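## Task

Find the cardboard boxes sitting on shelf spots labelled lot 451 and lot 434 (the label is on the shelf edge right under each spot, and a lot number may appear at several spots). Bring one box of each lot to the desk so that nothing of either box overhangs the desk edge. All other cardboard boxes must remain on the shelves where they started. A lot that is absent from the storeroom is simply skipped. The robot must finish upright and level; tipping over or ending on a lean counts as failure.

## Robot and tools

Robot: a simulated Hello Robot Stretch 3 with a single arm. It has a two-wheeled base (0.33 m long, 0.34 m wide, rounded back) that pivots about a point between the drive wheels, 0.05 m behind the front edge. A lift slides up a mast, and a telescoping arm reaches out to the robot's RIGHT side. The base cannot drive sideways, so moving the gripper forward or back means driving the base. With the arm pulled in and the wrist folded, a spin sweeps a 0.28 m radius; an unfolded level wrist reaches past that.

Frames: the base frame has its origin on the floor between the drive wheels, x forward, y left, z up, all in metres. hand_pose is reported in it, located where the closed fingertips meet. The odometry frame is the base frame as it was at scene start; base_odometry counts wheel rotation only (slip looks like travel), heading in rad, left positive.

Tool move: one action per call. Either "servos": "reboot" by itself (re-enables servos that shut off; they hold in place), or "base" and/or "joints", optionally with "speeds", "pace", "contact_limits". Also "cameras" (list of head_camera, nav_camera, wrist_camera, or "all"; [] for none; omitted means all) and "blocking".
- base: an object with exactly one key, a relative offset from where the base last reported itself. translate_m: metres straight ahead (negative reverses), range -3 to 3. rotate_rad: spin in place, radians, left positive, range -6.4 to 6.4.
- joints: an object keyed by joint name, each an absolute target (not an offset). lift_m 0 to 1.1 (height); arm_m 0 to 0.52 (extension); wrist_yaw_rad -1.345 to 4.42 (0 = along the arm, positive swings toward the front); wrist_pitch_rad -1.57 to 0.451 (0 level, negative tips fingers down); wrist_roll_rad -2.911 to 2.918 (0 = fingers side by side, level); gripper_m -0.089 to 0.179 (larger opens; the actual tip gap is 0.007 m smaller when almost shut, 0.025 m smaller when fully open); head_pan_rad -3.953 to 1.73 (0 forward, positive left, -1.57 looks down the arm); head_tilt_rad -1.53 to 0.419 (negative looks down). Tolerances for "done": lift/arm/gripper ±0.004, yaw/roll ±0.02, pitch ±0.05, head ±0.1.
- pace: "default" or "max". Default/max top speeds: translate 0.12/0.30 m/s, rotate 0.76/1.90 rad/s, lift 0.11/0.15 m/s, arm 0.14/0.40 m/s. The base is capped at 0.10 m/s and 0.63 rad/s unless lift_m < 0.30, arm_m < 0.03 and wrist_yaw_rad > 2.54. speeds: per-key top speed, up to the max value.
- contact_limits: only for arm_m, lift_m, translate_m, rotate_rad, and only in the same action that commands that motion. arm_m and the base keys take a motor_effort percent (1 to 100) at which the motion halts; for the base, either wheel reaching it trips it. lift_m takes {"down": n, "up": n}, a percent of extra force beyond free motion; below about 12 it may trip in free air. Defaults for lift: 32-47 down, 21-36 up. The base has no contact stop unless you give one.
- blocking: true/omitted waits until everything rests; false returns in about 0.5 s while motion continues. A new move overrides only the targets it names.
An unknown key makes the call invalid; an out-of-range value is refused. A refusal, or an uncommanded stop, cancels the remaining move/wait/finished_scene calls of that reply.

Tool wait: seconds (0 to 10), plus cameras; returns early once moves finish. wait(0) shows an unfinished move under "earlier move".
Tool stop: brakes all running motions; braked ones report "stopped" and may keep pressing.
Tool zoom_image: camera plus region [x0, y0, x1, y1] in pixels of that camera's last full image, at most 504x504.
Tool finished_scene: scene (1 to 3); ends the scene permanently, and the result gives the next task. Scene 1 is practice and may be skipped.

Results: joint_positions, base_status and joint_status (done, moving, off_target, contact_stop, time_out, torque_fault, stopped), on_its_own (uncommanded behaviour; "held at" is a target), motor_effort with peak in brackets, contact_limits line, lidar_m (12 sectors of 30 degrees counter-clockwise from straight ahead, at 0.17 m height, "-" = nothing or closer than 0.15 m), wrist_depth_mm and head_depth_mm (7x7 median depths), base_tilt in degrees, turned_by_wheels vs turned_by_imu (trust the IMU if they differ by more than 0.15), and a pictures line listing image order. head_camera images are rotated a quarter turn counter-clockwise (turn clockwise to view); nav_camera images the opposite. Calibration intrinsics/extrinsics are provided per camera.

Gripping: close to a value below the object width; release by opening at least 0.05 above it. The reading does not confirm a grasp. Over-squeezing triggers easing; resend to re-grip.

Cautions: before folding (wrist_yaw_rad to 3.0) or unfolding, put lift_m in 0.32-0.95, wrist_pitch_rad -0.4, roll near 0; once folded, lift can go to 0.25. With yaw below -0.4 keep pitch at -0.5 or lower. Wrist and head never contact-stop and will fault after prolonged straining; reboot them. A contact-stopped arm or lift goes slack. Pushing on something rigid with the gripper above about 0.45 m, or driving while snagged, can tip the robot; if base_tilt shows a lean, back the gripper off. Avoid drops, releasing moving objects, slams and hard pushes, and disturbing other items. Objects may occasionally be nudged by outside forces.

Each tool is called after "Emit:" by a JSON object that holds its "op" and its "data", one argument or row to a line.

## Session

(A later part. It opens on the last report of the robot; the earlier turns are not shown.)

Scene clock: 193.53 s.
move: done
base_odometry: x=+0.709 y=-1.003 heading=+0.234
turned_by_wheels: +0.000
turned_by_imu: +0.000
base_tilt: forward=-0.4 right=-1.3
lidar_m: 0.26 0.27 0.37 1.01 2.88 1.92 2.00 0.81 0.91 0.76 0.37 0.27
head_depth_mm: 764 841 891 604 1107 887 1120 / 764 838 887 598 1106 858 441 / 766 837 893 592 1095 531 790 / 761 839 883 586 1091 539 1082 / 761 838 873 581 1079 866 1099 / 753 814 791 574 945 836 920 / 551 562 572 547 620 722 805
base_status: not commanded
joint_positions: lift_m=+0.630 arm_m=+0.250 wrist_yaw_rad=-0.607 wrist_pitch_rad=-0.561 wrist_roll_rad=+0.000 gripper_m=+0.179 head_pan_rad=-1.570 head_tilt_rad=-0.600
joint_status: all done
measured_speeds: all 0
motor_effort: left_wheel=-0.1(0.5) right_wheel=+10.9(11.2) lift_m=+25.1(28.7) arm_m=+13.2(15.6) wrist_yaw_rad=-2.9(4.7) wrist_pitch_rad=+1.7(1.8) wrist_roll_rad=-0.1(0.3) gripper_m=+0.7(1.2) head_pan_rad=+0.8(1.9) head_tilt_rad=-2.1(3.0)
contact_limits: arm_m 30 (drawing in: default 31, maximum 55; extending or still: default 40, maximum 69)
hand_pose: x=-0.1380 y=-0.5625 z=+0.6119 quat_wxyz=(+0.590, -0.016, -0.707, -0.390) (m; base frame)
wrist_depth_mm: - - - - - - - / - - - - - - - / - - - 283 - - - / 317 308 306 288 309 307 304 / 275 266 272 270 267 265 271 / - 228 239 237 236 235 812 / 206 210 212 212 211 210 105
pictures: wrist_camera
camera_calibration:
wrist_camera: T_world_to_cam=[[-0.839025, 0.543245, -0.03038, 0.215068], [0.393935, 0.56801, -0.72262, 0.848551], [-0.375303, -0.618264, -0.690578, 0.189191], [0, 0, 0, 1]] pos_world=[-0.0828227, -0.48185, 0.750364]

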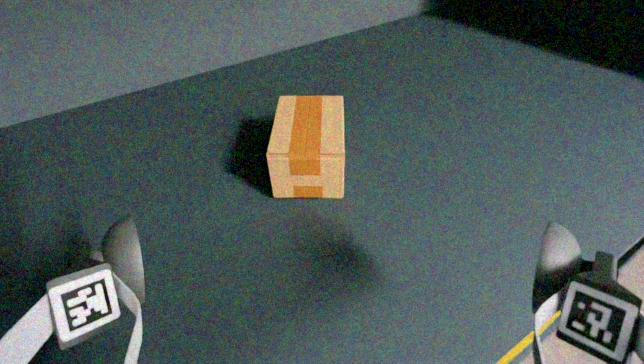

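Emit:
{"op": "move", "data": {
  "base": {"translate_m": -0.014},
  "joints": {"arm_m": 0.316},
  "contact_limits": {"arm_m": 30},
  "cameras": []
}}

Emit:
{"op": "move", "data": {
  "joints": {"lift_m": 0.582},
  "cameras": ["wrist_camera"]
}}

Scene clock: 211.27 s.
move: done
base_odometry: x=+0.696 y=-1.007 heading=+0.234
turned_by_wheels: +0.000
turned_by_imu: +0.000
base_tilt: forward=-0.3 right=-1.3
lidar_m: 0.27 0.28 0.39 1.06 2.08 1.91 1.99 0.79 0.89 0.82 0.39 0.28
head_depth_mm: 762 839 891 604 1111 887 1121 / 763 836 890 597 1106 833 433 / 763 834 887 590 1094 570 1080 / 764 838 886 585 1085 586 1113 / 762 841 875 580 1080 865 1102 / 756 826 808 575 996 847 986 / 592 604 614 549 642 716 833
base_status: done
joint_positions: lift_m=+0.630 arm_m=+0.316 wrist_yaw_rad=-0.607 wrist_pitch_rad=-0.561 wrist_roll_rad=+0.000 gripper_m=+0.179 head_pan_rad=-1.570 head_tilt_rad=-0.600
joint_status: all done
measured_speeds: all 0
motor_effort: left_wheel=-7.3(11.7) right_wheel=-5.4(7.9) lift_m=+23.8(24.4) arm_m=+13.2(15.0) wrist_yaw_rad=-2.5(4.9) wrist_pitch_rad=+1.6(1.7) wrist_roll_rad=-0.1(0.3) gripper_m=+0.6(1.1) head_pan_rad=+1.0(1.4) head_tilt_rad=-3.5(4.1)
contact_limits: arm_m 30 (drawing in: default 31, maximum 55; extending or still: default 40, maximum 69)
hand_pose: x=-0.1380 y=-0.6285 z=+0.6119 quat_wxyz=(+0.590, -0.016, -0.707, -0.390) (m; base frame)
wrist_depth_mm: 309 332 - - - - - / 327 - - - - - - / 344 - - 272 - - - / 318 306 311 240 308 305 303 / 274 266 271 226 266 265 263 / - 228 239 238 236 234 232 / 206 210 213 212 211 209 105
pictures: none
No camera images: "cameras" was empty.

Scene clock: 212.53 s.
move: done
base_odometry: x=+0.696 y=-1.007 heading=+0.234
turned_by_wheels: +0.000
turned_by_imu: +0.000
base_tilt: forward=-0.4 right=-1.2
lidar_m: 0.27 0.28 0.39 1.06 2.08 1.91 1.99 0.79 0.89 0.81 0.39 0.28
head_depth_mm: 764 841 892 604 1108 886 1122 / 762 840 889 598 1103 877 783 / 764 839 889 591 1095 602 785 / 761 837 887 586 1091 614 1104 / 760 837 872 581 1081 866 1102 / 752 824 806 576 1000 848 988 / 594 603 614 549 642 716 829
base_status: not commanded
joint_positions: lift_m=+0.582 arm_m=+0.316 wrist_yaw_rad=-0.607 wrist_pitch_rad=-0.561 wrist_roll_rad=+0.000 gripper_m=+0.179 head_pan_rad=-1.570 head_tilt_rad=-0.600
joint_status: all done
measured_speeds: all 0
motor_effort: left_wheel=-6.4(7.1) right_wheel=-5.2(6.0) lift_m=+23.2(25.6) arm_m=+12.3(13.6) wrist_yaw_rad=-2.7(4.3) wrist_pitch_rad=+1.7(1.7) wrist_roll_rad=-0.1(0.4) gripper_m=+0.4(1.0) head_pan_rad=+0.5(1.3) head_tilt_rad=-3.6(4.3)
contact_limits: arm_m 30 (drawing in: default 31, maximum 55; extending or still: default 40, maximum 69)
hand_pose: x=-0.1380 y=-0.6285 z=+0.5639 quat_wxyz=(+0.590, -0.016, -0.707, -0.390) (m; base frame)
wrist_depth_mm: 309 331 - - - - - / 329 328 329 234 321 326 321 / 295 293 290 200 273 281 278 / 247 246 243 193 233 239 236 / 214 211 211 209 207 207 205 / 123 177 185 185 183 182 180 / 160 163 165 164 163 163 105
pictures: wrist_camera
camera_calibration:
wrist_camera: T_world_to_cam=[[-0.839025, 0.543245, -0.03038, 0.24938], [0.393935, 0.56801, -0.72262, 0.851393], [-0.375303, -0.618264, -0.690578, 0.1152], [0, 0, 0, 1]] pos_world=[-0.0829227, -0.54785, 0.702364]

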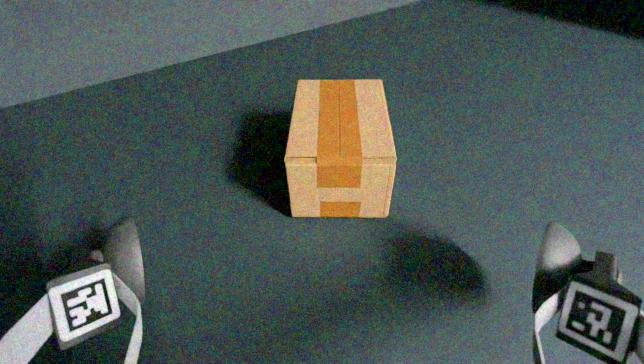

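Emit:
{"op": "move", "data": {
  "base": {"translate_m": -0.048},
  "joints": {"arm_m": 0.386},
  "contact_limits": {"arm_m": 30},
  "speeds": {"translate_m": 0.04, "arm_m": 0.058},
  "cameras": ["wrist_camera"]
}}

Scene clock: 222.40 s.
move: done
base_odometry: x=+0.649 y=-1.018 heading=+0.234
turned_by_wheels: +0.000
turned_by_imu: +0.000
base_tilt: forward=-0.3 right=-1.1
lidar_m: 0.32 0.33 0.46 1.25 2.04 1.87 1.94 0.76 0.82 0.94 0.46 0.33
head_depth_mm: 764 841 889 606 1115 884 1122 / 761 840 890 597 1105 863 788 / 765 840 888 590 1091 628 787 / 763 841 887 586 1086 695 1102 / 762 839 875 581 1078 864 1100 / 761 835 861 573 1036 858 1092 / 731 745 744 569 792 803 875
base_status: done
joint_positions: lift_m=+0.582 arm_m=+0.386 wrist_yaw_rad=-0.607 wrist_pitch_rad=-0.561 wrist_roll_rad=+0.000 gripper_m=+0.179 head_pan_rad=-1.570 head_tilt_rad=-0.600
joint_status: all done
measured_speeds: all 0
motor_effort: left_wheel=-3.6(10.7) right_wheel=-7.6(11.2) lift_m=+23.6(23.9) arm_m=+12.8(15.4) wrist_yaw_rad=-2.8(4.7) wrist_pitch_rad=+1.6(1.8) wrist_roll_rad=+0.0(0.6) gripper_m=+0.5(1.0) head_pan_rad=-0.2(1.0) head_tilt_rad=-5.3(5.9)
contact_limits: arm_m 30 (drawing in: default 31, maximum 55; extending or still: default 40, maximum 69)
hand_pose: x=-0.1380 y=-0.6985 z=+0.5639 quat_wxyz=(+0.590, -0.016, -0.707, -0.390) (m; base frame)
wrist_depth_mm: 255 282 322 - - - - / 274 303 331 321 321 327 322 / 284 290 287 285 283 280 277 / 247 247 244 168 231 237 235 / 213 211 210 146 196 206 204 / 122 177 185 129 131 182 180 / 159 163 162 132 144 162 105
pictures: wrist_camera
camera_calibration:
wrist_camera: T_world_to_cam=[[-0.839025, 0.543245, -0.03038, 0.287407], [0.393935, 0.56801, -0.72262, 0.891154], [-0.375303, -0.618264, -0.690578, 0.0719216], [0, 0, 0, 1]] pos_world=[-0.0829227, -0.61785, 0.702364]

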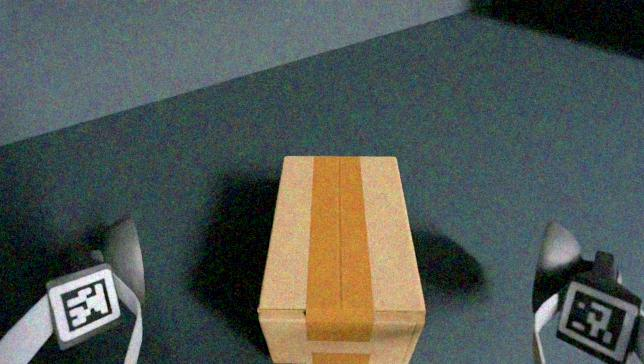

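Emit:
{"op": "move", "data": {
  "joints": {"lift_m": 0.577},
  "cameras": []
}}

Emit:
{"op": "move", "data": {
  "joints": {"gripper_m": 0.03},
  "cameras": []
}}

Emit:
{"op": "move", "data": {
  "joints": {"gripper_m": 0.0},
  "cameras": []
}}

Emit:
{"op": "move", "data": {
  "joints": {"lift_m": 0.65},
  "speeds": {"lift_m": 0.05},
  "cameras": ["wrist_camera"]
}}

Scene clock: 232.30 s.
move: done
base_odometry: x=+0.649 y=-1.018 heading=+0.234
turned_by_wheels: +0.000
turned_by_imu: +0.000
base_tilt: forward=-0.3 right=-1.2
lidar_m: 0.32 0.33 0.46 1.25 2.04 1.87 1.94 0.76 0.82 0.94 0.46 0.33
head_depth_mm: 764 839 891 603 1111 886 1120 / 763 838 888 596 1098 876 790 / 763 839 890 591 1095 633 787 / 764 837 885 585 1087 698 1107 / 761 838 874 580 1081 861 1099 / 761 836 860 574 1037 860 1098 / 732 745 742 568 795 807 879
base_status: not commanded
joint_positions: lift_m=+0.577 arm_m=+0.386 wrist_yaw_rad=-0.607 wrist_pitch_rad=-0.561 wrist_roll_rad=+0.000 gripper_m=+0.179 head_pan_rad=-1.570 head_tilt_rad=-0.600
joint_status: all done
measured_speeds: all 0
motor_effort: left_wheel=-3.2(3.8) right_wheel=-7.8(8.2) lift_m=+22.9(26.0) arm_m=+12.0(12.6) wrist_yaw_rad=-2.3(4.2) wrist_pitch_rad=+1.7(1.7) wrist_roll_rad=+0.0(0.3) gripper_m=+0.5(0.9) head_pan_rad=-0.4(0.8) head_tilt_rad=-4.8(5.8)
contact_limits: arm_m 30 (drawing in: default 31, maximum 55; extending or still: default 40, maximum 69)
hand_pose: x=-0.1380 y=-0.6985 z=+0.5589 quat_wxyz=(+0.590, -0.016, -0.707, -0.390) (m; base frame)
wrist_depth_mm: 255 283 318 - - - - / 274 306 328 324 320 316 314 / 282 284 281 278 274 270 269 / 241 238 236 161 218 230 228 / 207 200 203 140 190 199 199 / 123 172 180 123 128 176 175 / - 158 157 133 139 157 107
pictures: none
No camera images: "cameras" was empty.

Scene clock: 234.33 s.
move: done
base_odometry: x=+0.649 y=-1.018 heading=+0.234
turned_by_wheels: +0.000
turned_by_imu: +0.000
base_tilt: forward=-0.3 right=-1.3
lidar_m: 0.32 0.33 0.46 1.24 2.04 1.87 1.94 0.76 0.82 0.94 0.46 0.33
head_depth_mm: 764 838 891 604 1107 883 1116 / 764 842 890 598 1103 881 788 / 763 837 890 590 1091 635 787 / 762 838 886 585 1084 698 1106 / 763 838 876 581 1079 863 1099 / 761 835 861 575 1039 861 1094 / 733 744 743 570 796 807 879
base_status: not commanded
joint_positions: lift_m=+0.577 arm_m=+0.386 wrist_yaw_rad=-0.608 wrist_pitch_rad=-0.560 wrist_roll_rad=+0.000 gripper_m=+0.031 head_pan_rad=-1.570 head_tilt_rad=-0.600
joint_status: all done
measured_speeds: all 0
motor_effort: left_wheel=-3.3(3.8) right_wheel=-7.4(8.6) lift_m=+23.0(23.8) arm_m=+10.9(12.4) wrist_yaw_rad=-2.2(4.3) wrist_pitch_rad=+1.4(1.7) wrist_roll_rad=+0.0(0.3) gripper_m=-17.6(91.0) head_pan_rad=-0.4(1.3) head_tilt_rad=-5.8(6.0)
contact_limits: arm_m 30 (drawing in: default 31, maximum 55; extending or still: default 40, maximum 69)
hand_pose: x=-0.1383 y=-0.6986 z=+0.5592 quat_wxyz=(+0.590, -0.017, -0.707, -0.390) (m; base frame)
wrist_depth_mm: 256 282 321 - - - - / 273 305 331 325 321 319 315 / 281 286 283 280 277 271 273 / 242 240 238 162 225 230 229 / 207 207 153 141 144 201 198 / 183 181 130 125 126 176 176 / 163 158 155 141 153 152 158
pictures: none
No camera images: "cameras" was empty.

Scene clock: 235.17 s.
move: done
base_odometry: x=+0.649 y=-1.018 heading=+0.234
turned_by_wheels: +0.000
turned_by_imu: +0.000
base_tilt: forward=-0.3 right=-1.1
lidar_m: 0.32 0.33 0.46 1.25 2.04 1.87 1.94 0.76 0.82 0.94 0.46 0.33
head_depth_mm: 763 839 891 603 1113 886 1121 / 764 842 890 596 1104 878 787 / 765 841 890 591 1092 634 790 / 763 839 885 587 1088 699 1107 / 763 837 871 581 1081 867 1104 / 766 837 859 573 1034 857 1094 / 732 744 745 568 794 804 877
base_status: not commanded
joint_positions: lift_m=+0.577 arm_m=+0.386 wrist_yaw_rad=-0.608 wrist_pitch_rad=-0.560 wrist_roll_rad=+0.000 gripper_m=+0.001 head_pan_rad=-1.570 head_tilt_rad=-0.600
joint_status: all done
measured_speeds: all 0
motor_effort: left_wheel=-3.5(3.7) right_wheel=-8.1(8.2) lift_m=+23.3(23.9) arm_m=+10.5(11.5) wrist_yaw_rad=-1.8(3.8) wrist_pitch_rad=+1.3(1.5) wrist_roll_rad=+0.1(0.3) gripper_m=-29.0(97.9) head_pan_rad=-0.8(1.5) head_tilt_rad=-5.0(5.7)
contact_limits: arm_m 30 (drawing in: default 31, maximum 55; extending or still: default 40, maximum 69)
hand_pose: x=-0.1383 y=-0.6986 z=+0.5592 quat_wxyz=(+0.590, -0.017, -0.707, -0.390) (m; base frame)
wrist_depth_mm: 257 282 321 - - - - / 275 304 331 326 322 318 317 / 281 286 281 278 276 272 270 / 241 239 237 162 225 231 229 / 207 206 150 141 146 200 199 / 182 182 129 125 126 177 176 / 163 154 157 141 153 152 157
pictures: none
No camera images: "cameras" was empty.

Scene clock: 237.17 s.
move: done
base_odometry: x=+0.649 y=-1.018 heading=+0.234
turned_by_wheels: +0.000
turned_by_imu: +0.000
base_tilt: forward=-0.3 right=-1.4
lidar_m: 0.32 0.33 0.46 1.25 2.04 1.87 1.94 0.76 0.82 0.94 0.46 0.33
head_depth_mm: 765 836 890 602 1110 882 1123 / 764 838 891 597 1104 853 420 / 762 838 889 591 645 803 1087 / 763 838 884 585 653 822 1105 / 762 838 870 580 1076 865 1096 / 762 839 857 574 1036 861 1087 / 733 746 743 569 795 806 877
base_status: not commanded
joint_positions: lift_m=+0.650 arm_m=+0.386 wrist_yaw_rad=-0.609 wrist_pitch_rad=-0.568 wrist_roll_rad=+0.000 gripper_m=+0.004 head_pan_rad=-1.570 head_tilt_rad=-0.600
joint_status: all done
measured_speeds: all 0
motor_effort: left_wheel=-5.4(5.7) right_wheel=-2.0(8.2) lift_m=+31.6(34.4) arm_m=+8.7(11.3) wrist_yaw_rad=-1.7(5.5) wrist_pitch_rad=+2.9(3.3) wrist_roll_rad=-0.2(0.6) gripper_m=-12.4(28.6) head_pan_rad=-0.8(1.6) head_tilt_rad=-4.6(6.1)
contact_limits: arm_m 30 (drawing in: default 31, maximum 55; extending or still: default 40, maximum 69)
hand_pose: x=-0.1377 y=-0.6973 z=+0.6305 quat_wxyz=(+0.588, -0.014, -0.707, -0.393) (m; base frame)
wrist_depth_mm: 257 283 320 - - 518 - / 274 307 332 - - - - / 297 326 - - - - - / 316 331 326 316 320 321 317 / 298 295 278 168 178 286 284 / 262 260 129 137 128 252 250 / 234 100 222 141 218 222 225
pictures: wrist_camera
camera_calibration:
wrist_camera: T_world_to_cam=[[-0.837627, 0.545358, -0.0310589, 0.29115], [0.398434, 0.571089, -0.71771, 0.938161], [-0.373672, -0.613548, -0.695649, 0.125492], [0, 0, 0, 1]] pos_world=[-0.0830281, -0.617559, 0.769669]

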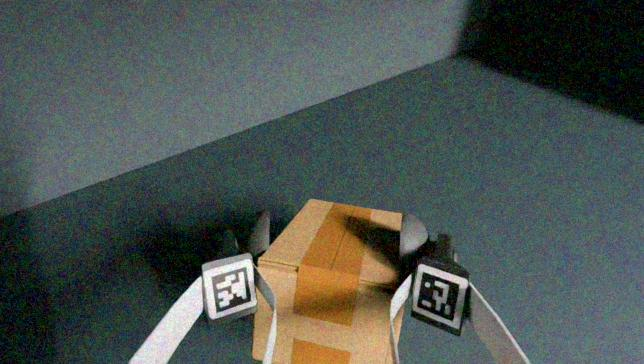

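Emit:
{"op": "move", "data": {
  "cameras": ["head_camera", "wrist_camera"]
}}

Emit:
{"op": "zoom_image", "data": {
  "camera": "wrist_camera",
  "region": [180, 160, 500, 364]
}}

Emit:
{"op": "zoom_image", "data": {
  "camera": "head_camera",
  "region": [480, 100, 780, 320]
}}

Scene clock: 259.03 s.
base_odometry: x=+0.649 y=-1.018 heading=+0.234
turned_by_wheels: +0.000
turned_by_imu: +0.000
base_tilt: forward=-0.5 right=-1.2
lidar_m: 0.32 0.33 0.46 1.24 2.04 1.88 1.94 0.76 0.82 0.94 0.46 0.33
head_depth_mm: 766 839 886 602 1113 885 1119 / 762 841 891 596 1099 855 420 / 762 839 889 592 644 805 1094 / 762 838 886 584 655 823 1108 / 762 839 874 580 1081 864 1104 / 760 835 858 573 1035 858 1098 / 735 744 742 567 797 806 876
base_status: not commanded
joint_positions: lift_m=+0.650 arm_m=+0.386 wrist_yaw_rad=-0.609 wrist_pitch_rad=-0.568 wrist_roll_rad=+0.000 gripper_m=+0.004 head_pan_rad=-1.570 head_tilt_rad=-0.600
joint_status: all done
measured_speeds: all 0
motor_effort: left_wheel=-5.7(5.7) right_wheel=-1.5(8.2) lift_m=+30.5(34.4) arm_m=+1.6(11.3) wrist_yaw_rad=-0.8(5.5) wrist_pitch_rad=+2.9(3.3) wrist_roll_rad=-0.3(0.6) gripper_m=-12.0(28.6) head_pan_rad=-1.4(1.6) head_tilt_rad=-3.6(6.1)
contact_limits: arm_m 30 (drawing in: default 31, maximum 55; extending or still: default 40, maximum 69)
hand_pose: x=-0.1377 y=-0.6973 z=+0.6305 quat_wxyz=(+0.588, -0.014, -0.707, -0.393) (m; base frame)
wrist_depth_mm: 257 284 322 - - 519 - / 276 305 334 - - - - / 298 327 - - - - - / 315 328 327 316 322 318 316 / 297 294 279 168 178 285 285 / 261 259 129 136 128 253 252 / 233 99 221 140 219 222 225
pictures: head_camera (sideways), wrist_camera
camera_calibration:
head_camera: T_world_to_cam=[[-0.0467817, 0.52039, -0.852647, 1.12512], [0.997503, -0.0208796, -0.0674727, 0.0813423], [-0.052915, -0.853674, -0.518113, 0.630162], [0, 0, 0, 1]] pos_world=[0.00484068, -0.0458468, 1.29131]
wrist_camera: T_world_to_cam=[[-0.837627, 0.545358, -0.0310589, 0.29115], [0.398434, 0.571089, -0.71771, 0.938161], [-0.373672, -0.613548, -0.695649, 0.125492], [0, 0, 0, 1]] pos_world=[-0.0830281, -0.617559, 0.769669]

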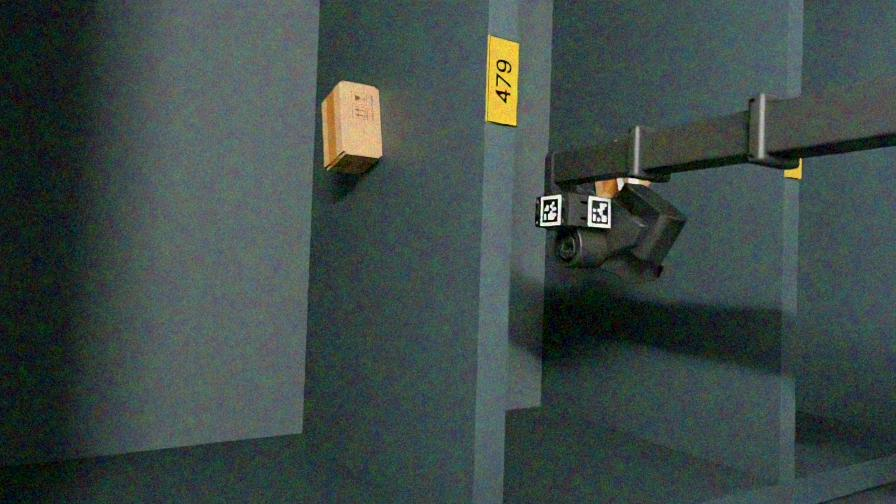

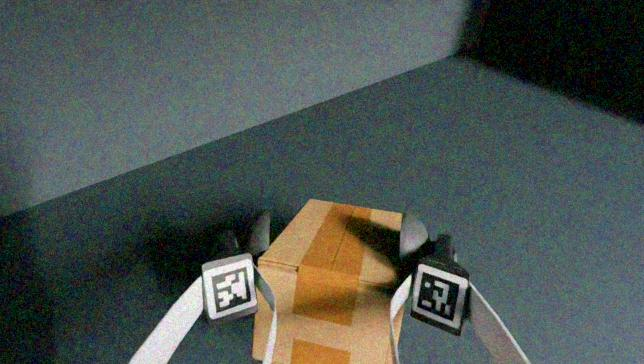

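Scaled by 1.575.

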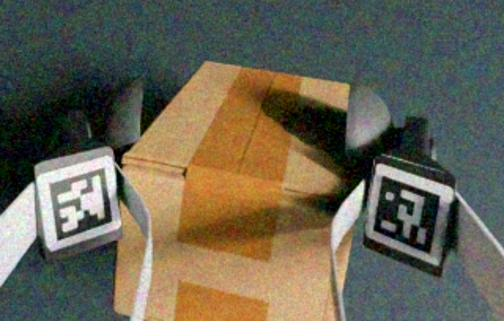

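Scaled by 1.680 from the camera's 896x504 image, which has a finer 1280x720 frame.

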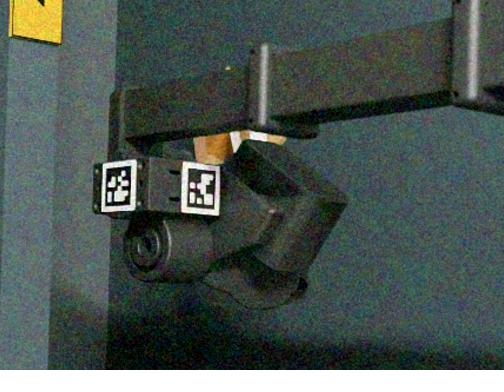

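Emit:
{"op": "move", "data": {
  "joints": {"lift_m": 0.577},
  "speeds": {"lift_m": 0.02},
  "contact_limits": {"lift_m": {"down": 12}},
  "cameras": ["wrist_camera"]
}}

Scene clock: 271.10 s.
move: done
base_odometry: x=+0.649 y=-1.018 heading=+0.234
turned_by_wheels: +0.000
turned_by_imu: +0.000
base_tilt: forward=-0.4 right=-1.3
lidar_m: 0.32 0.33 0.46 1.24 2.04 1.87 1.94 0.76 0.82 0.94 0.46 0.33
head_depth_mm: 762 840 889 603 1111 888 1121 / 764 837 894 598 1109 878 791 / 762 840 889 591 1093 632 786 / 762 838 887 585 1092 699 1106 / 763 839 874 581 1083 869 1100 / 761 837 862 574 1035 860 1098 / 732 745 742 568 794 807 877
base_status: not commanded
joint_positions: lift_m=+0.577 arm_m=+0.386 wrist_yaw_rad=-0.609 wrist_pitch_rad=-0.516 wrist_roll_rad=-0.005 gripper_m=+0.004 head_pan_rad=-1.570 head_tilt_rad=-0.600
joint_status: all done
measured_speeds: all 0
motor_effort: left_wheel=-5.1(6.0) right_wheel=-1.5(2.4) lift_m=+17.6(29.0) arm_m=-5.4(12.5) wrist_yaw_rad=-1.5(3.3) wrist_pitch_rad=-6.6(6.9) wrist_roll_rad=+1.6(1.8) gripper_m=-11.6(12.7) head_pan_rad=-2.1(2.7) head_tilt_rad=-1.5(3.0)
contact_limits: arm_m 30 (drawing in: default 31, maximum 55; extending or still: default 40, maximum 69); lift_m down 12 (down: maximum 72; up: maximum 65)
hand_pose: x=-0.1422 y=-0.7038 z=+0.5682 quat_wxyz=(+0.600, -0.032, -0.705, -0.378) (m; base frame)
wrist_depth_mm: 255 280 318 - - 493 - / 271 301 332 - - - - / 289 305 312 297 305 304 302 / 260 259 258 178 238 252 251 / 222 221 208 153 157 217 214 / 193 192 128 140 127 188 188 / 171 163 166 161 161 167 166
pictures: wrist_camera
camera_calibration:
wrist_camera: T_world_to_cam=[[-0.840132, 0.541829, -0.0245069, 0.282445], [0.372113, 0.542929, -0.752835, 0.895348], [-0.394602, -0.6416, -0.657753, 0.0321755], [0, 0, 0, 1]] pos_world=[-0.0831835, -0.618503, 0.702135]

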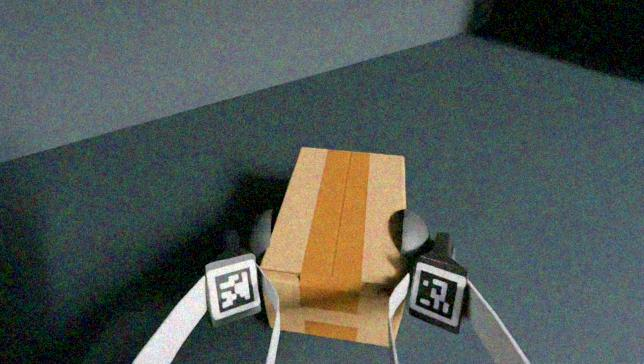

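Emit:
{"op": "move", "data": {
  "joints": {"gripper_m": 0.14},
  "cameras": ["wrist_camera"]
}}

Scene clock: 277.67 s.
move: done
base_odometry: x=+0.649 y=-1.018 heading=+0.234
turned_by_wheels: +0.000
turned_by_imu: +0.000
base_tilt: forward=-0.3 right=-1.3
lidar_m: 0.32 0.33 0.46 1.25 2.05 1.87 1.94 0.76 0.82 0.94 0.46 0.34
head_depth_mm: 764 839 888 603 1106 884 1124 / 764 837 891 597 1101 877 790 / 763 841 889 589 1095 632 787 / 761 836 883 586 1089 699 1107 / 763 838 871 581 1077 866 1099 / 761 838 860 574 1031 857 1091 / 733 745 743 568 796 804 876
base_status: not commanded
joint_positions: lift_m=+0.577 arm_m=+0.386 wrist_yaw_rad=-0.609 wrist_pitch_rad=-0.560 wrist_roll_rad=-0.005 gripper_m=+0.140 head_pan_rad=-1.570 head_tilt_rad=-0.600
joint_status: all done
measured_speeds: all 0
motor_effort: left_wheel=-5.2(5.8) right_wheel=-1.3(2.2) lift_m=+31.1(31.6) arm_m=+1.7(15.2) wrist_yaw_rad=-1.1(2.3) wrist_pitch_rad=+1.5(6.7) wrist_roll_rad=+1.3(1.8) gripper_m=+0.8(81.5) head_pan_rad=-2.6(3.2) head_tilt_rad=+0.4(1.2)
contact_limits: arm_m 30 (drawing in: default 31, maximum 55; extending or still: default 40, maximum 69); lift_m down 12 (down: maximum 72; up: maximum 65)
hand_pose: x=-0.1384 y=-0.6984 z=+0.5591 quat_wxyz=(+0.591, -0.016, -0.705, -0.391) (m; base frame)
wrist_depth_mm: 256 282 321 - - - - / 274 305 326 324 322 319 316 / 283 282 281 192 275 273 271 / 239 238 237 162 219 231 229 / 206 200 199 140 191 195 199 / 187 126 175 148 170 124 171 / 105 155 160 160 158 155 113
pictures: wrist_camera
camera_calibration:
wrist_camera: T_world_to_cam=[[-0.839351, 0.542942, -0.0265314, 0.284503], [0.391079, 0.569242, -0.723202, 0.888558], [-0.377553, -0.617396, -0.690127, 0.0685485], [0, 0, 0, 1]] pos_world=[-0.0828178, -0.617952, 0.697462]

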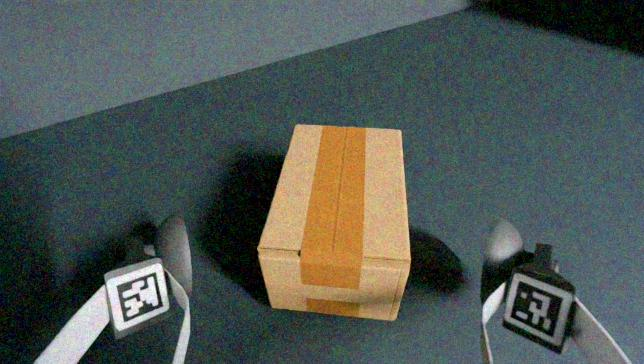

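Emit:
{"op": "move", "data": {
  "base": {"translate_m": -0.016},
  "joints": {"arm_m": 0.412, "gripper_m": 0.179},
  "contact_limits": {"arm_m": 30},
  "speeds": {"translate_m": 0.03, "arm_m": 0.04},
  "cameras": ["wrist_camera"]
}}

Scene clock: 287.07 s.
move: done
base_odometry: x=+0.633 y=-1.021 heading=+0.234
turned_by_wheels: +0.000
turned_by_imu: +0.000
base_tilt: forward=-0.4 right=-1.2
lidar_m: 0.34 0.35 0.48 1.31 2.03 1.86 1.92 0.75 0.80 0.94 0.48 0.35
head_depth_mm: 764 838 890 603 1114 886 1123 / 763 840 890 598 1107 878 790 / 766 837 886 591 1100 633 786 / 761 837 882 584 1087 799 1107 / 762 837 876 579 1080 866 1102 / 763 837 858 574 1069 859 1126 / 744 796 754 568 843 808 895
base_status: done
joint_positions: lift_m=+0.577 arm_m=+0.412 wrist_yaw_rad=-0.609 wrist_pitch_rad=-0.561 wrist_roll_rad=-0.005 gripper_m=+0.179 head_pan_rad=-1.570 head_tilt_rad=-0.600
joint_status: all done
measured_speeds: all 0
motor_effort: left_wheel=-6.9(10.4) right_wheel=-6.3(9.5) lift_m=+27.7(31.2) arm_m=+12.9(14.7) wrist_yaw_rad=-0.5(2.1) wrist_pitch_rad=+1.5(1.7) wrist_roll_rad=+1.3(1.7) gripper_m=+0.8(85.3) head_pan_rad=-3.4(3.6) head_tilt_rad=+1.6(2.1)
contact_limits: arm_m 30 (drawing in: default 31, maximum 55; extending or still: default 40, maximum 69); lift_m down 12 (down: maximum 72; up: maximum 65)
hand_pose: x=-0.1384 y=-0.7243 z=+0.5590 quat_wxyz=(+0.591, -0.016, -0.705, -0.391) (m; base frame)
wrist_depth_mm: 236 262 296 328 - - - / 253 281 317 324 321 317 316 / 268 280 279 279 274 273 272 / 238 238 236 161 224 231 229 / 206 199 204 140 146 199 199 / 123 171 175 123 129 176 175 / - 160 157 115 114 158 107
pictures: wrist_camera
camera_calibration:
wrist_camera: T_world_to_cam=[[-0.839364, 0.54292, -0.0265757, 0.298581], [0.391273, 0.569532, -0.722868, 0.903273], [-0.377324, -0.617148, -0.690474, 0.0529785], [0, 0, 0, 1]] pos_world=[-0.0828183, -0.643852, 0.697463]

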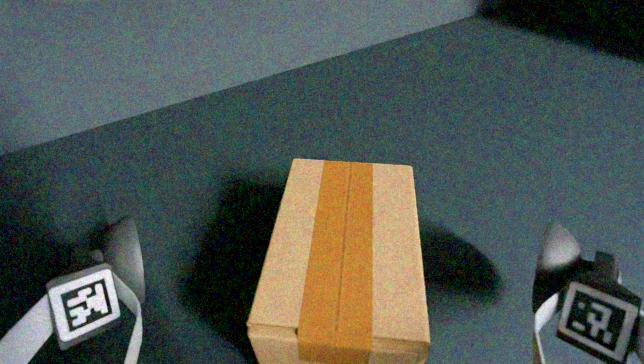

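Emit:
{"op": "move", "data": {
  "joints": {"gripper_m": 0.04, "lift_m": 0.574},
  "cameras": []
}}

Emit:
{"op": "move", "data": {
  "joints": {"gripper_m": -0.02},
  "cameras": ["wrist_camera"]
}}

Emit:
{"op": "move", "data": {
  "joints": {"lift_m": 0.60},
  "speeds": {"lift_m": 0.03},
  "cameras": ["wrist_camera"]
}}

Scene clock: 297.67 s.
move: done
base_odometry: x=+0.633 y=-1.021 heading=+0.234
turned_by_wheels: +0.000
turned_by_imu: +0.000
base_tilt: forward=-0.3 right=-1.2
lidar_m: 0.34 0.35 0.48 1.31 2.04 1.86 1.93 0.75 0.80 0.94 0.48 0.35
head_depth_mm: 765 838 886 602 1112 885 1120 / 764 838 891 597 1107 879 789 / 761 838 887 591 1094 637 786 / 762 838 884 585 1083 803 1103 / 762 837 871 579 1085 868 1097 / 761 836 861 573 1070 858 1118 / 743 792 755 568 846 809 891
base_status: not commanded
joint_positions: lift_m=+0.574 arm_m=+0.412 wrist_yaw_rad=-0.609 wrist_pitch_rad=-0.561 wrist_roll_rad=-0.003 gripper_m=+0.041 head_pan_rad=-1.570 head_tilt_rad=-0.600
joint_status: all done
measured_speeds: all 0
motor_effort: left_wheel=-6.6(7.0) right_wheel=-6.0(7.1) lift_m=+23.7(24.1) arm_m=+11.9(12.8) wrist_yaw_rad=-0.7(2.6) wrist_pitch_rad=+1.7(1.7) wrist_roll_rad=+1.0(1.7) gripper_m=-18.9(90.0) head_pan_rad=-3.3(3.9) head_tilt_rad=+3.9(3.9)
contact_limits: arm_m 30 (drawing in: default 31, maximum 55; extending or still: default 40, maximum 69)
hand_pose: x=-0.1384 y=-0.7243 z=+0.5560 quat_wxyz=(+0.591, -0.016, -0.706, -0.391) (m; base frame)
wrist_depth_mm: 236 262 297 330 - - - / 253 281 318 319 317 312 310 / 267 278 276 273 271 269 264 / 235 233 233 158 214 227 226 / 202 203 153 137 143 197 195 / 178 177 129 123 125 168 172 / 162 151 129 112 110 148 154
pictures: none
No camera images: "cameras" was empty.

Scene clock: 298.83 s.
move: done
base_odometry: x=+0.633 y=-1.021 heading=+0.234
turned_by_wheels: +0.000
turned_by_imu: +0.000
base_tilt: forward=-0.4 right=-1.2
lidar_m: 0.34 0.35 0.48 1.31 2.33 1.85 1.92 0.75 0.80 0.94 0.48 0.35
head_depth_mm: 765 839 892 603 1111 887 1120 / 765 838 890 598 1102 879 787 / 763 839 892 590 1095 637 784 / 764 839 886 586 1089 803 1104 / 764 838 869 579 1073 861 1100 / 763 838 858 573 1070 859 1119 / 744 795 752 568 846 810 892
base_status: not commanded
joint_positions: lift_m=+0.574 arm_m=+0.412 wrist_yaw_rad=-0.609 wrist_pitch_rad=-0.560 wrist_roll_rad=-0.003 gripper_m=-0.018 head_pan_rad=-1.570 head_tilt_rad=-0.600
joint_status: all done
measured_speeds: all 0
motor_effort: left_wheel=-6.5(7.2) right_wheel=-6.1(7.4) lift_m=+23.8(24.3) arm_m=+11.3(12.6) wrist_yaw_rad=-1.4(2.2) wrist_pitch_rad=+1.5(1.7) wrist_roll_rad=+0.8(1.1) gripper_m=-40.5(100.0) head_pan_rad=-2.7(3.6) head_tilt_rad=+3.5(4.2)
contact_limits: arm_m 30 (drawing in: default 31, maximum 55; extending or still: default 40, maximum 69)
hand_pose: x=-0.1384 y=-0.7244 z=+0.5561 quat_wxyz=(+0.591, -0.016, -0.706, -0.391) (m; base frame)
wrist_depth_mm: 235 263 294 329 - - - / 253 280 317 320 318 314 311 / 268 279 275 273 271 268 264 / 234 234 232 157 214 227 226 / 202 202 154 137 144 197 196 / 179 177 129 123 122 169 173 / 163 151 130 113 111 149 154
pictures: wrist_camera
camera_calibration:
wrist_camera: T_world_to_cam=[[-0.838702, 0.543853, -0.0283319, 0.300291], [0.392773, 0.568038, -0.72323, 0.900557], [-0.377237, -0.617703, -0.690025, 0.050208], [0, 0, 0, 1]] pos_world=[-0.0829195, -0.643851, 0.694463]

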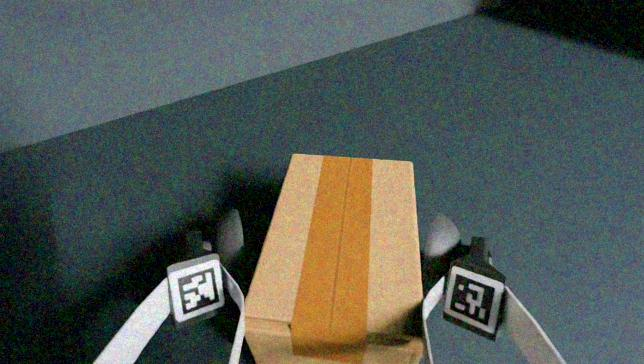

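Scene clock: 300.13 s.
move: done
base_odometry: x=+0.633 y=-1.021 heading=+0.234
turned_by_wheels: +0.000
turned_by_imu: +0.000
base_tilt: forward=-0.5 right=-1.1
lidar_m: 0.34 0.35 0.48 1.31 2.04 1.86 1.93 0.75 0.80 0.94 0.48 0.35
head_depth_mm: 764 840 890 602 1114 884 1115 / 764 837 888 597 1103 887 789 / 761 838 891 591 922 664 1083 / 765 835 888 584 1009 820 1106 / 761 835 873 579 1078 862 1102 / 760 838 857 574 1068 863 1103 / 743 793 754 569 845 811 890
base_status: not commanded
joint_positions: lift_m=+0.600 arm_m=+0.412 wrist_yaw_rad=-0.609 wrist_pitch_rad=-0.568 wrist_roll_rad=-0.003 gripper_m=-0.015 head_pan_rad=-1.570 head_tilt_rad=-0.600
joint_status: all done
measured_speeds: all 0
motor_effort: left_wheel=-6.5(7.2) right_wheel=-6.3(6.9) lift_m=+31.4(33.7) arm_m=+11.3(12.5) wrist_yaw_rad=-2.3(2.3) wrist_pitch_rad=+2.8(2.9) wrist_roll_rad=+0.8(0.9) gripper_m=-18.1(40.9) head_pan_rad=-3.0(3.8) head_tilt_rad=+3.0(4.0)
contact_limits: arm_m 30 (drawing in: default 31, maximum 55; extending or still: default 40, maximum 69)
hand_pose: x=-0.1377 y=-0.7234 z=+0.5806 quat_wxyz=(+0.589, -0.014, -0.706, -0.393) (m; base frame)
wrist_depth_mm: 236 261 297 331 - 472 - / 253 283 325 - - - - / 272 301 315 302 308 305 303 / 269 268 266 164 253 259 258 / 232 232 153 141 143 225 225 / 205 204 128 125 124 199 198 / 187 175 128 114 112 124 178
pictures: wrist_camera
camera_calibration:
wrist_camera: T_world_to_cam=[[-0.83858, 0.544023, -0.0286623, 0.301337], [0.395928, 0.572472, -0.717995, 0.917988], [-0.374197, -0.613444, -0.695458, 0.0746564], [0, 0, 0, 1]] pos_world=[-0.0828255, -0.64366, 0.719667]

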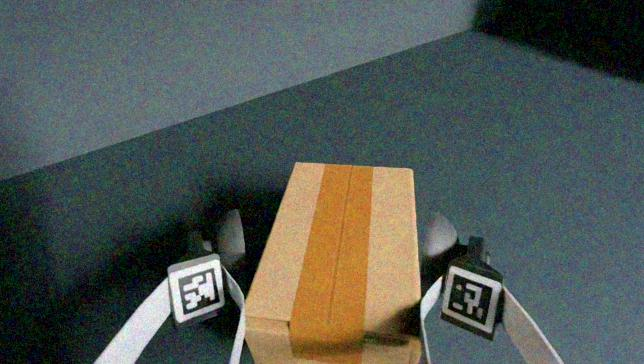

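Emit:
{"op": "move", "data": {
  "joints": {"lift_m": 0.66},
  "cameras": []
}}

Emit:
{"op": "move", "data": {
  "joints": {"arm_m": 0.01},
  "cameras": ["wrist_camera"]
}}

Emit:
{"op": "move", "data": {
  "base": {"translate_m": -0.52},
  "joints": {"lift_m": 0.88},
  "cameras": ["wrist_camera"]
}}

Emit:
{"op": "move", "data": {
  "base": {"rotate_rad": -1.571},
  "cameras": ["head_camera","nav_camera"]
}}

Scene clock: 322.47 s.
move: done
base_odometry: x=+0.633 y=-1.021 heading=+0.234
turned_by_wheels: +0.000
turned_by_imu: +0.000
base_tilt: forward=-0.3 right=-1.1
lidar_m: 0.34 0.35 0.48 1.31 2.04 1.86 1.93 0.75 0.80 0.94 0.48 0.35
head_depth_mm: 766 839 889 604 1109 886 1119 / 764 842 889 595 1108 836 401 / 763 837 889 591 632 826 1110 / 760 841 882 586 661 868 1102 / 764 836 871 579 1080 868 1100 / 763 836 861 575 1069 854 1097 / 744 793 754 568 846 812 890
base_status: not commanded
joint_positions: lift_m=+0.660 arm_m=+0.412 wrist_yaw_rad=-0.609 wrist_pitch_rad=-0.569 wrist_roll_rad=-0.003 gripper_m=-0.015 head_pan_rad=-1.570 head_tilt_rad=-0.600
joint_status: all done
measured_speeds: all 0
motor_effort: left_wheel=-6.1(7.0) right_wheel=-6.8(7.2) lift_m=+30.0(34.2) arm_m=+10.6(11.2) wrist_yaw_rad=-2.9(2.9) wrist_pitch_rad=+3.1(3.2) wrist_roll_rad=+0.9(1.0) gripper_m=-17.8(18.5) head_pan_rad=-3.2(3.8) head_tilt_rad=+3.2(4.2)
contact_limits: arm_m 30 (drawing in: default 31, maximum 55; extending or still: default 40, maximum 69)
hand_pose: x=-0.1376 y=-0.7233 z=+0.6404 quat_wxyz=(+0.589, -0.013, -0.706, -0.393) (m; base frame)
wrist_depth_mm: 236 260 299 332 - 492 - / 253 282 323 - - - - / 272 309 338 - - - - / 294 330 332 162 164 324 329 / 301 307 152 142 144 298 296 / 271 271 129 125 124 265 263 / 248 230 126 114 112 226 235
pictures: none
No camera images: "cameras" was empty.

Scene clock: 326.63 s.
move: done
base_odometry: x=+0.633 y=-1.021 heading=+0.234
turned_by_wheels: +0.000
turned_by_imu: +0.000
base_tilt: forward=-0.3 right=-1.3
lidar_m: 0.34 0.35 0.48 1.31 2.04 1.86 1.92 0.75 0.80 0.94 0.48 0.35
head_depth_mm: 764 840 889 604 1111 888 1123 / 760 842 887 600 1102 879 791 / 763 838 889 590 1096 875 1087 / 765 838 887 585 1093 869 1103 / 763 836 872 580 1084 862 1104 / 761 838 859 575 1070 860 1099 / 742 796 754 569 846 812 891
base_status: not commanded
joint_positions: lift_m=+0.660 arm_m=+0.010 wrist_yaw_rad=-0.609 wrist_pitch_rad=-0.569 wrist_roll_rad=-0.003 gripper_m=-0.015 head_pan_rad=-1.570 head_tilt_rad=-0.600
joint_status: all done
measured_speeds: all 0
motor_effort: left_wheel=-6.5(7.3) right_wheel=-6.9(7.1) lift_m=+26.0(29.8) arm_m=-12.7(14.8) wrist_yaw_rad=-2.0(2.5) wrist_pitch_rad=+3.0(3.2) wrist_roll_rad=+0.8(1.0) gripper_m=-18.4(18.7) head_pan_rad=-3.1(3.7) head_tilt_rad=+3.5(4.0)
hand_pose: x=-0.1376 y=-0.3212 z=+0.6404 quat_wxyz=(+0.589, -0.013, -0.706, -0.393) (m; base frame)
wrist_depth_mm: - - - - - - - / - - - - - 529 - / - - - - - - - / - - - 161 159 747 - / 310 314 150 142 143 929 931 / 290 - 128 125 124 839 828 / - - 117 114 111 729 757
pictures: wrist_camera
camera_calibration:
wrist_camera: T_world_to_cam=[[-0.838565, 0.544047, -0.0286756, 0.0843741], [0.396328, 0.573072, -0.717295, 0.730496], [-0.373809, -0.612863, -0.696179, 0.363653], [0, 0, 0, 1]] pos_world=[-0.0828263, -0.241661, 0.779568]

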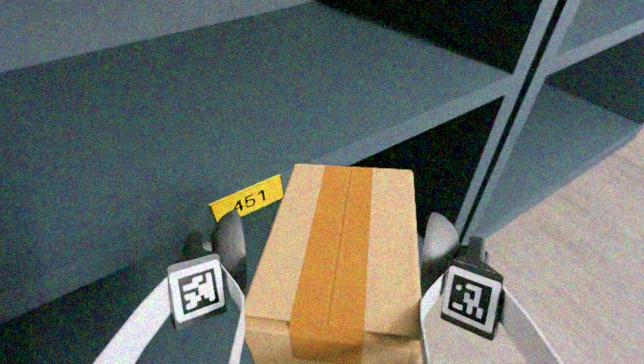

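Scene clock: 332.97 s.
move: done
base_odometry: x=+0.128 y=-1.142 heading=+0.234
turned_by_wheels: +0.000
turned_by_imu: +0.000
base_tilt: forward=-0.3 right=-1.2
lidar_m: 0.85 0.89 1.21 3.75 1.47 1.47 1.41 1.10 0.51 0.49 0.98 0.89
head_depth_mm: 382 429 860 604 1112 916 - / 395 435 479 540 994 906 - / 442 429 479 541 610 666 - / 764 835 830 586 1011 835 1078 / 763 837 873 581 1078 864 1102 / 761 836 859 573 1071 859 1125 / 763 839 846 569 1070 854 1112
base_status: done
joint_positions: lift_m=+0.880 arm_m=+0.010 wrist_yaw_rad=-0.609 wrist_pitch_rad=-0.569 wrist_roll_rad=-0.003 gripper_m=-0.015 head_pan_rad=-1.570 head_tilt_rad=-0.600
joint_status: all done
measured_speeds: all 0
motor_effort: left_wheel=-8.3(12.4) right_wheel=-2.9(11.3) lift_m=+31.7(34.7) arm_m=-9.7(13.4) wrist_yaw_rad=-0.5(2.6) wrist_pitch_rad=+3.0(3.2) wrist_roll_rad=+0.9(1.0) gripper_m=-18.1(18.6) head_pan_rad=-2.5(3.6) head_tilt_rad=+2.3(3.7)
hand_pose: x=-0.1376 y=-0.3212 z=+0.8603 quat_wxyz=(+0.589, -0.013, -0.706, -0.393) (m; base frame)
wrist_depth_mm: 196 227 234 - - - - / 213 239 258 - - - - / - 247 288 - - - - / - - 329 161 164 - - / - - 149 142 144 - - / - - 128 125 124 - - / - - 118 114 112 932 967
pictures: wrist_camera
camera_calibration:
wrist_camera: T_world_to_cam=[[-0.83853, 0.544101, -0.0286596, 0.0906827], [0.396404, 0.573133, -0.717204, 0.888231], [-0.373805, -0.612758, -0.696274, 0.516932], [0, 0, 0, 1]] pos_world=[-0.0828264, -0.241661, 0.999568]

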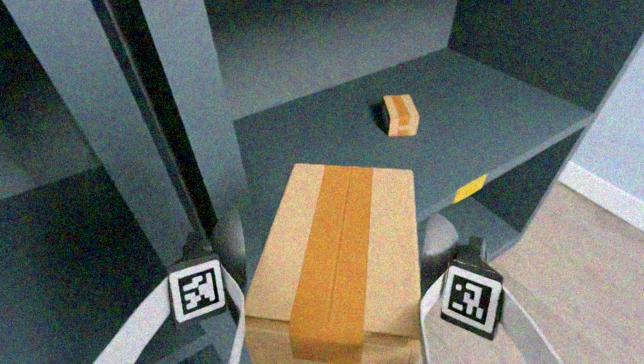

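Scene clock: 336.57 s.
move: done
base_odometry: x=+0.128 y=-1.142 heading=-1.337
turned_by_wheels: -1.571
turned_by_imu: -1.546
base_tilt: forward=-0.2 right=-1.2
lidar_m: 0.49 0.98 0.88 0.85 0.89 1.23 3.74 1.47 1.45 1.41 1.10 0.50
head_depth_mm: 1162 1276 1410 1592 1768 1535 - / 1162 1276 1400 1599 1739 1577 - / 1160 1276 1408 1587 1749 1480 - / 1165 1275 1415 1589 1734 1466 1263 / 1163 1272 1423 1589 1740 1456 1221 / 1179 1289 1436 1619 1739 1459 1217 / 1183 1296 1436 1621 1742 1410 1215
base_status: done
joint_positions: lift_m=+0.880 arm_m=+0.010 wrist_yaw_rad=-0.609 wrist_pitch_rad=-0.569 wrist_roll_rad=-0.003 gripper_m=-0.015 head_pan_rad=-1.570 head_tilt_rad=-0.600
joint_status: not commanded
measured_speeds: all 0
motor_effort: left_wheel=+8.1(11.5) right_wheel=-9.4(14.3) lift_m=+30.8(32.0) arm_m=-11.4(13.5) wrist_yaw_rad=-1.4(2.7) wrist_pitch_rad=+3.0(3.2) wrist_roll_rad=+0.8(1.0) gripper_m=-18.5(18.7) head_pan_rad=-3.0(3.6) head_tilt_rad=+2.2(3.3)
hand_pose: x=-0.1376 y=-0.3212 z=+0.8603 quat_wxyz=(+0.589, -0.013, -0.706, -0.393) (m; base frame)
wrist_depth_mm: - - - - - - - / - - - - - - - / - - - - - - - / - - - 166 - - - / - - 150 142 144 - - / - - 128 125 124 - - / - 961 121 114 112 908 947
pictures: head_camera (sideways), nav_camera (sideways)
camera_calibration:
head_camera: T_world_to_cam=[[-0.0467002, 0.519895, -0.852953, 1.12549], [0.997501, -0.0210482, -0.0674439, 0.0812973], [-0.0530169, -0.853971, -0.517613, 0.629502], [0, 0, 0, 1]] pos_world=[0.00484064, -0.0458493, 1.29131]
nav_camera: T_world_to_cam=[[0.0174645, -0.542463, 0.839898, -1.04988], [-0.999789, -0.0185442, 0.00881208, 0.0448511], [0.010795, -0.839875, -0.542673, 0.659432], [0, 0, 0, 1]] pos_world=[0.0560588, -0.0148506, 1.23925]

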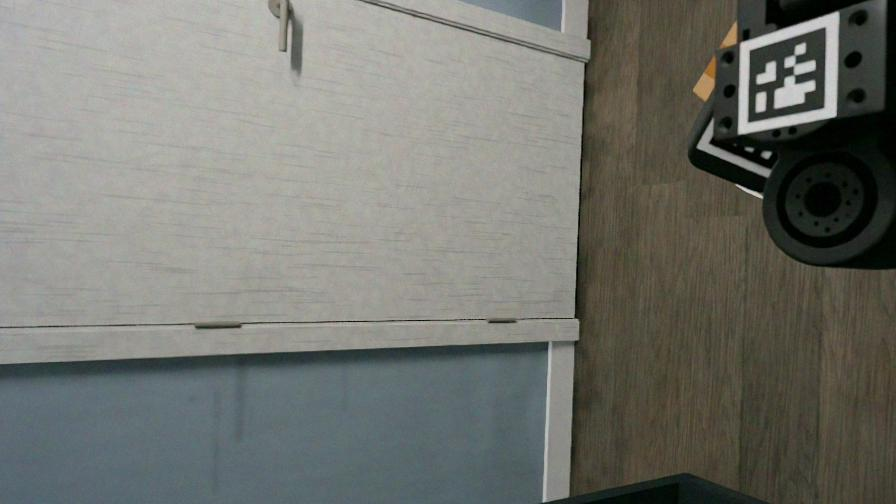

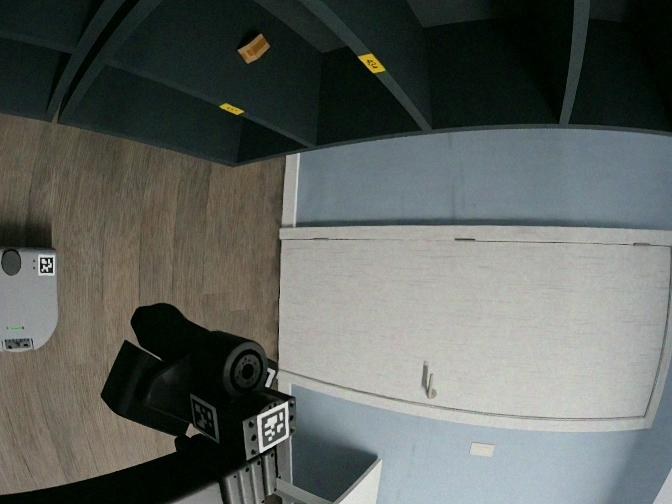

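Emit:
{"op": "move", "data": {
  "base": {"translate_m": -1.2},
  "cameras": ["head_camera","nav_camera"]
}}

Scene clock: 358.73 s.
move: done
base_odometry: x=-0.151 y=+0.025 heading=-1.337
turned_by_wheels: +0.000
turned_by_imu: -0.001
base_tilt: forward=-0.2 right=-1.2
lidar_m: 1.68 1.22 0.90 0.87 0.90 1.25 2.59 1.49 0.85 0.97 1.47 1.94
head_depth_mm: 1165 1274 1414 1135 876 1538 - / 1168 1281 1403 1121 899 1543 - / 1162 1280 1399 1112 894 1449 - / 1167 1283 1406 1100 888 1468 1256 / 1167 1274 1400 1089 878 1404 1194 / 1172 1285 1430 1550 911 1458 1221 / 1174 1287 1422 1575 1738 1449 1216
base_status: done
joint_positions: lift_m=+0.880 arm_m=+0.010 wrist_yaw_rad=-0.609 wrist_pitch_rad=-0.569 wrist_roll_rad=-0.003 gripper_m=-0.015 head_pan_rad=-1.570 head_tilt_rad=-0.600
joint_status: not commanded
measured_speeds: all 0
motor_effort: left_wheel=-0.8(10.7) right_wheel=-11.9(14.6) lift_m=+29.7(31.4) arm_m=+0.8(10.1) wrist_yaw_rad=-0.9(2.9) wrist_pitch_rad=+3.0(3.2) wrist_roll_rad=+0.8(1.1) gripper_m=-17.9(18.7) head_pan_rad=-2.3(3.8) head_tilt_rad=-0.2(2.3)
hand_pose: x=-0.1376 y=-0.3212 z=+0.8603 quat_wxyz=(+0.589, -0.013, -0.706, -0.393) (m; base frame)
wrist_depth_mm: - - - - - - - / - - - - - - - / - - - - - - - / - - - 166 - - - / - - 150 142 144 - - / - - 129 125 124 - - / - 921 122 113 112 925 945
pictures: head_camera (sideways), nav_camera (sideways)
camera_calibration:
head_camera: T_world_to_cam=[[-0.0467002, 0.519895, -0.852953, 1.12549], [0.997501, -0.0210482, -0.0674439, 0.0812973], [-0.0530169, -0.853971, -0.517613, 0.629502], [0, 0, 0, 1]] pos_world=[0.00484064, -0.0458493, 1.29131]
nav_camera: T_world_to_cam=[[0.0174645, -0.542463, 0.839898, -1.04988], [-0.999789, -0.0185442, 0.00881208, 0.0448511], [0.010795, -0.839875, -0.542673, 0.659432], [0, 0, 0, 1]] pos_world=[0.0560588, -0.0148506, 1.23925]

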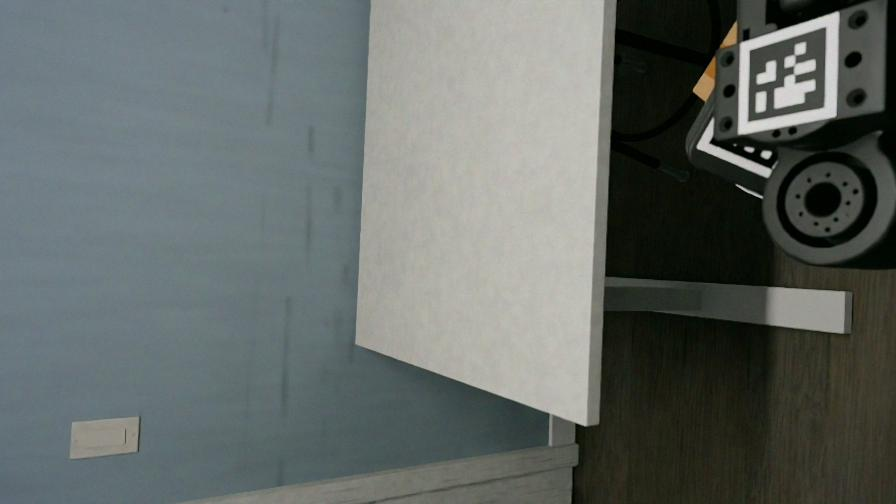

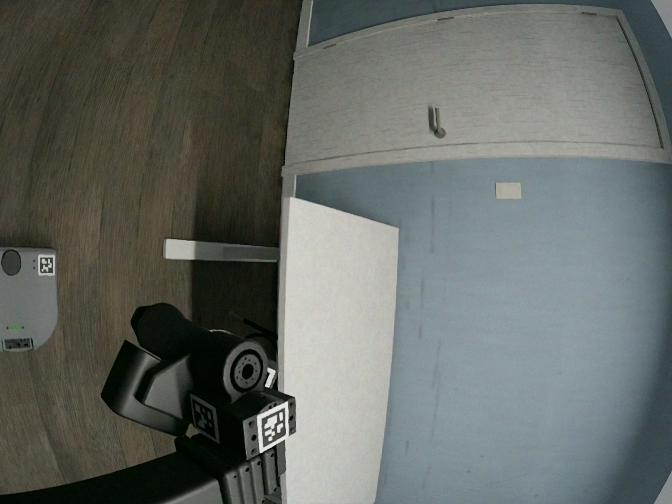

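Emit:
{"op": "move", "data": {
  "joints": {"arm_m": 0.45},
  "cameras": []
}}

Emit:
{"op": "move", "data": {
  "joints": {"lift_m": 0.80},
  "cameras": ["head_camera", "wrist_camera"]
}}

Scene clock: 371.73 s.
move: done
base_odometry: x=-0.151 y=+0.025 heading=-1.337
turned_by_wheels: +0.000
turned_by_imu: +0.000
base_tilt: forward=-0.3 right=-1.3
lidar_m: 1.68 1.22 0.90 0.87 0.90 1.25 2.60 1.50 0.85 0.97 1.48 1.94
head_depth_mm: 1162 1282 1413 1131 310 - 1223 / 1163 1280 1372 408 804 1439 1233 / 1163 1274 590 779 894 1480 1238 / 1165 1278 1378 661 890 1473 1222 / 1166 1277 1399 1090 879 1410 1190 / 1162 1285 1413 1546 911 1458 1216 / 1169 1288 1416 1585 1730 1459 1218
base_status: not commanded
joint_positions: lift_m=+0.880 arm_m=+0.450 wrist_yaw_rad=-0.609 wrist_pitch_rad=-0.569 wrist_roll_rad=-0.003 gripper_m=-0.015 head_pan_rad=-1.570 head_tilt_rad=-0.600
joint_status: all done
measured_speeds: all 0
motor_effort: left_wheel=-0.8(1.3) right_wheel=-10.9(12.1) lift_m=+28.8(29.6) arm_m=+13.1(15.1) wrist_yaw_rad=-0.9(2.0) wrist_pitch_rad=+3.1(3.2) wrist_roll_rad=+0.8(1.0) gripper_m=-17.8(18.6) head_pan_rad=-3.0(3.5) head_tilt_rad=+0.0(1.2)
hand_pose: x=-0.1376 y=-0.7612 z=+0.8603 quat_wxyz=(+0.589, -0.013, -0.706, -0.393) (m; base frame)
wrist_depth_mm: - - - - - - - / - - - - - - - / - - - - - - - / - - - 161 159 - - / - - 148 142 143 - - / - - 129 125 124 - - / - - 117 114 110 106 -
pictures: none
No camera images: "cameras" was empty.

Scene clock: 373.30 s.
move: done
base_odometry: x=-0.151 y=+0.025 heading=-1.337
turned_by_wheels: +0.000
turned_by_imu: +0.000
base_tilt: forward=-0.3 right=-1.3
lidar_m: 1.68 1.22 0.90 0.87 0.90 1.24 2.59 1.50 0.85 0.97 1.47 1.94
head_depth_mm: 1162 1273 1410 1131 875 341 - / 1160 1281 1395 1119 402 341 1186 / 1162 1276 1395 603 856 1483 1230 / 1167 1283 1397 624 856 1467 1223 / 1160 1283 1400 1089 880 1396 1195 / 1168 1286 1428 1544 907 1451 1222 / 1170 1279 1421 1574 1736 1446 1209
base_status: not commanded
joint_positions: lift_m=+0.800 arm_m=+0.450 wrist_yaw_rad=-0.609 wrist_pitch_rad=-0.569 wrist_roll_rad=-0.003 gripper_m=-0.015 head_pan_rad=-1.570 head_tilt_rad=-0.600
joint_status: all done
measured_speeds: all 0
motor_effort: left_wheel=-0.8(1.1) right_wheel=-11.9(12.1) lift_m=+24.0(27.1) arm_m=+12.7(14.2) wrist_yaw_rad=-1.0(2.6) wrist_pitch_rad=+3.0(3.1) wrist_roll_rad=+0.9(1.1) gripper_m=-18.2(18.7) head_pan_rad=-2.0(3.4) head_tilt_rad=-0.5(1.5)
hand_pose: x=-0.1376 y=-0.7612 z=+0.7803 quat_wxyz=(+0.589, -0.013, -0.706, -0.393) (m; base frame)
wrist_depth_mm: - - - - - - - / - - - - - - - / - - - - - - - / - - - 161 159 - - / - - 148 141 143 - - / - - 128 125 124 - - / - - 117 114 110 106 -
pictures: head_camera (sideways), wrist_camera
camera_calibration:
head_camera: T_world_to_cam=[[-0.0467002, 0.519895, -0.852953, 1.12549], [0.997501, -0.0210482, -0.0674439, 0.0812973], [-0.0530169, -0.853971, -0.517613, 0.629502], [0, 0, 0, 1]] pos_world=[0.00484064, -0.0458493, 1.29131]
wrist_camera: T_world_to_cam=[[-0.838528, 0.544104, -0.0286591, 0.327796], [0.396433, 0.573177, -0.717154, 1.08302], [-0.373779, -0.612715, -0.696325, 0.191696], [0, 0, 0, 1]] pos_world=[-0.0828264, -0.681661, 0.919568]

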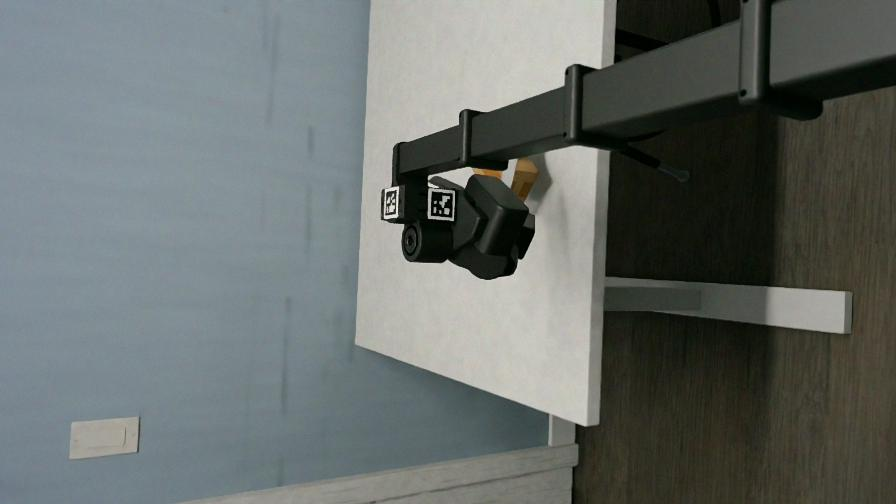

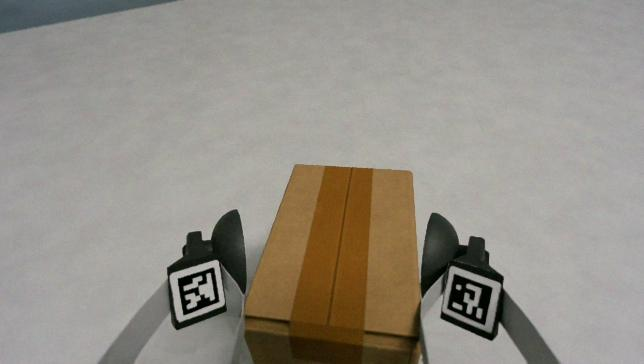

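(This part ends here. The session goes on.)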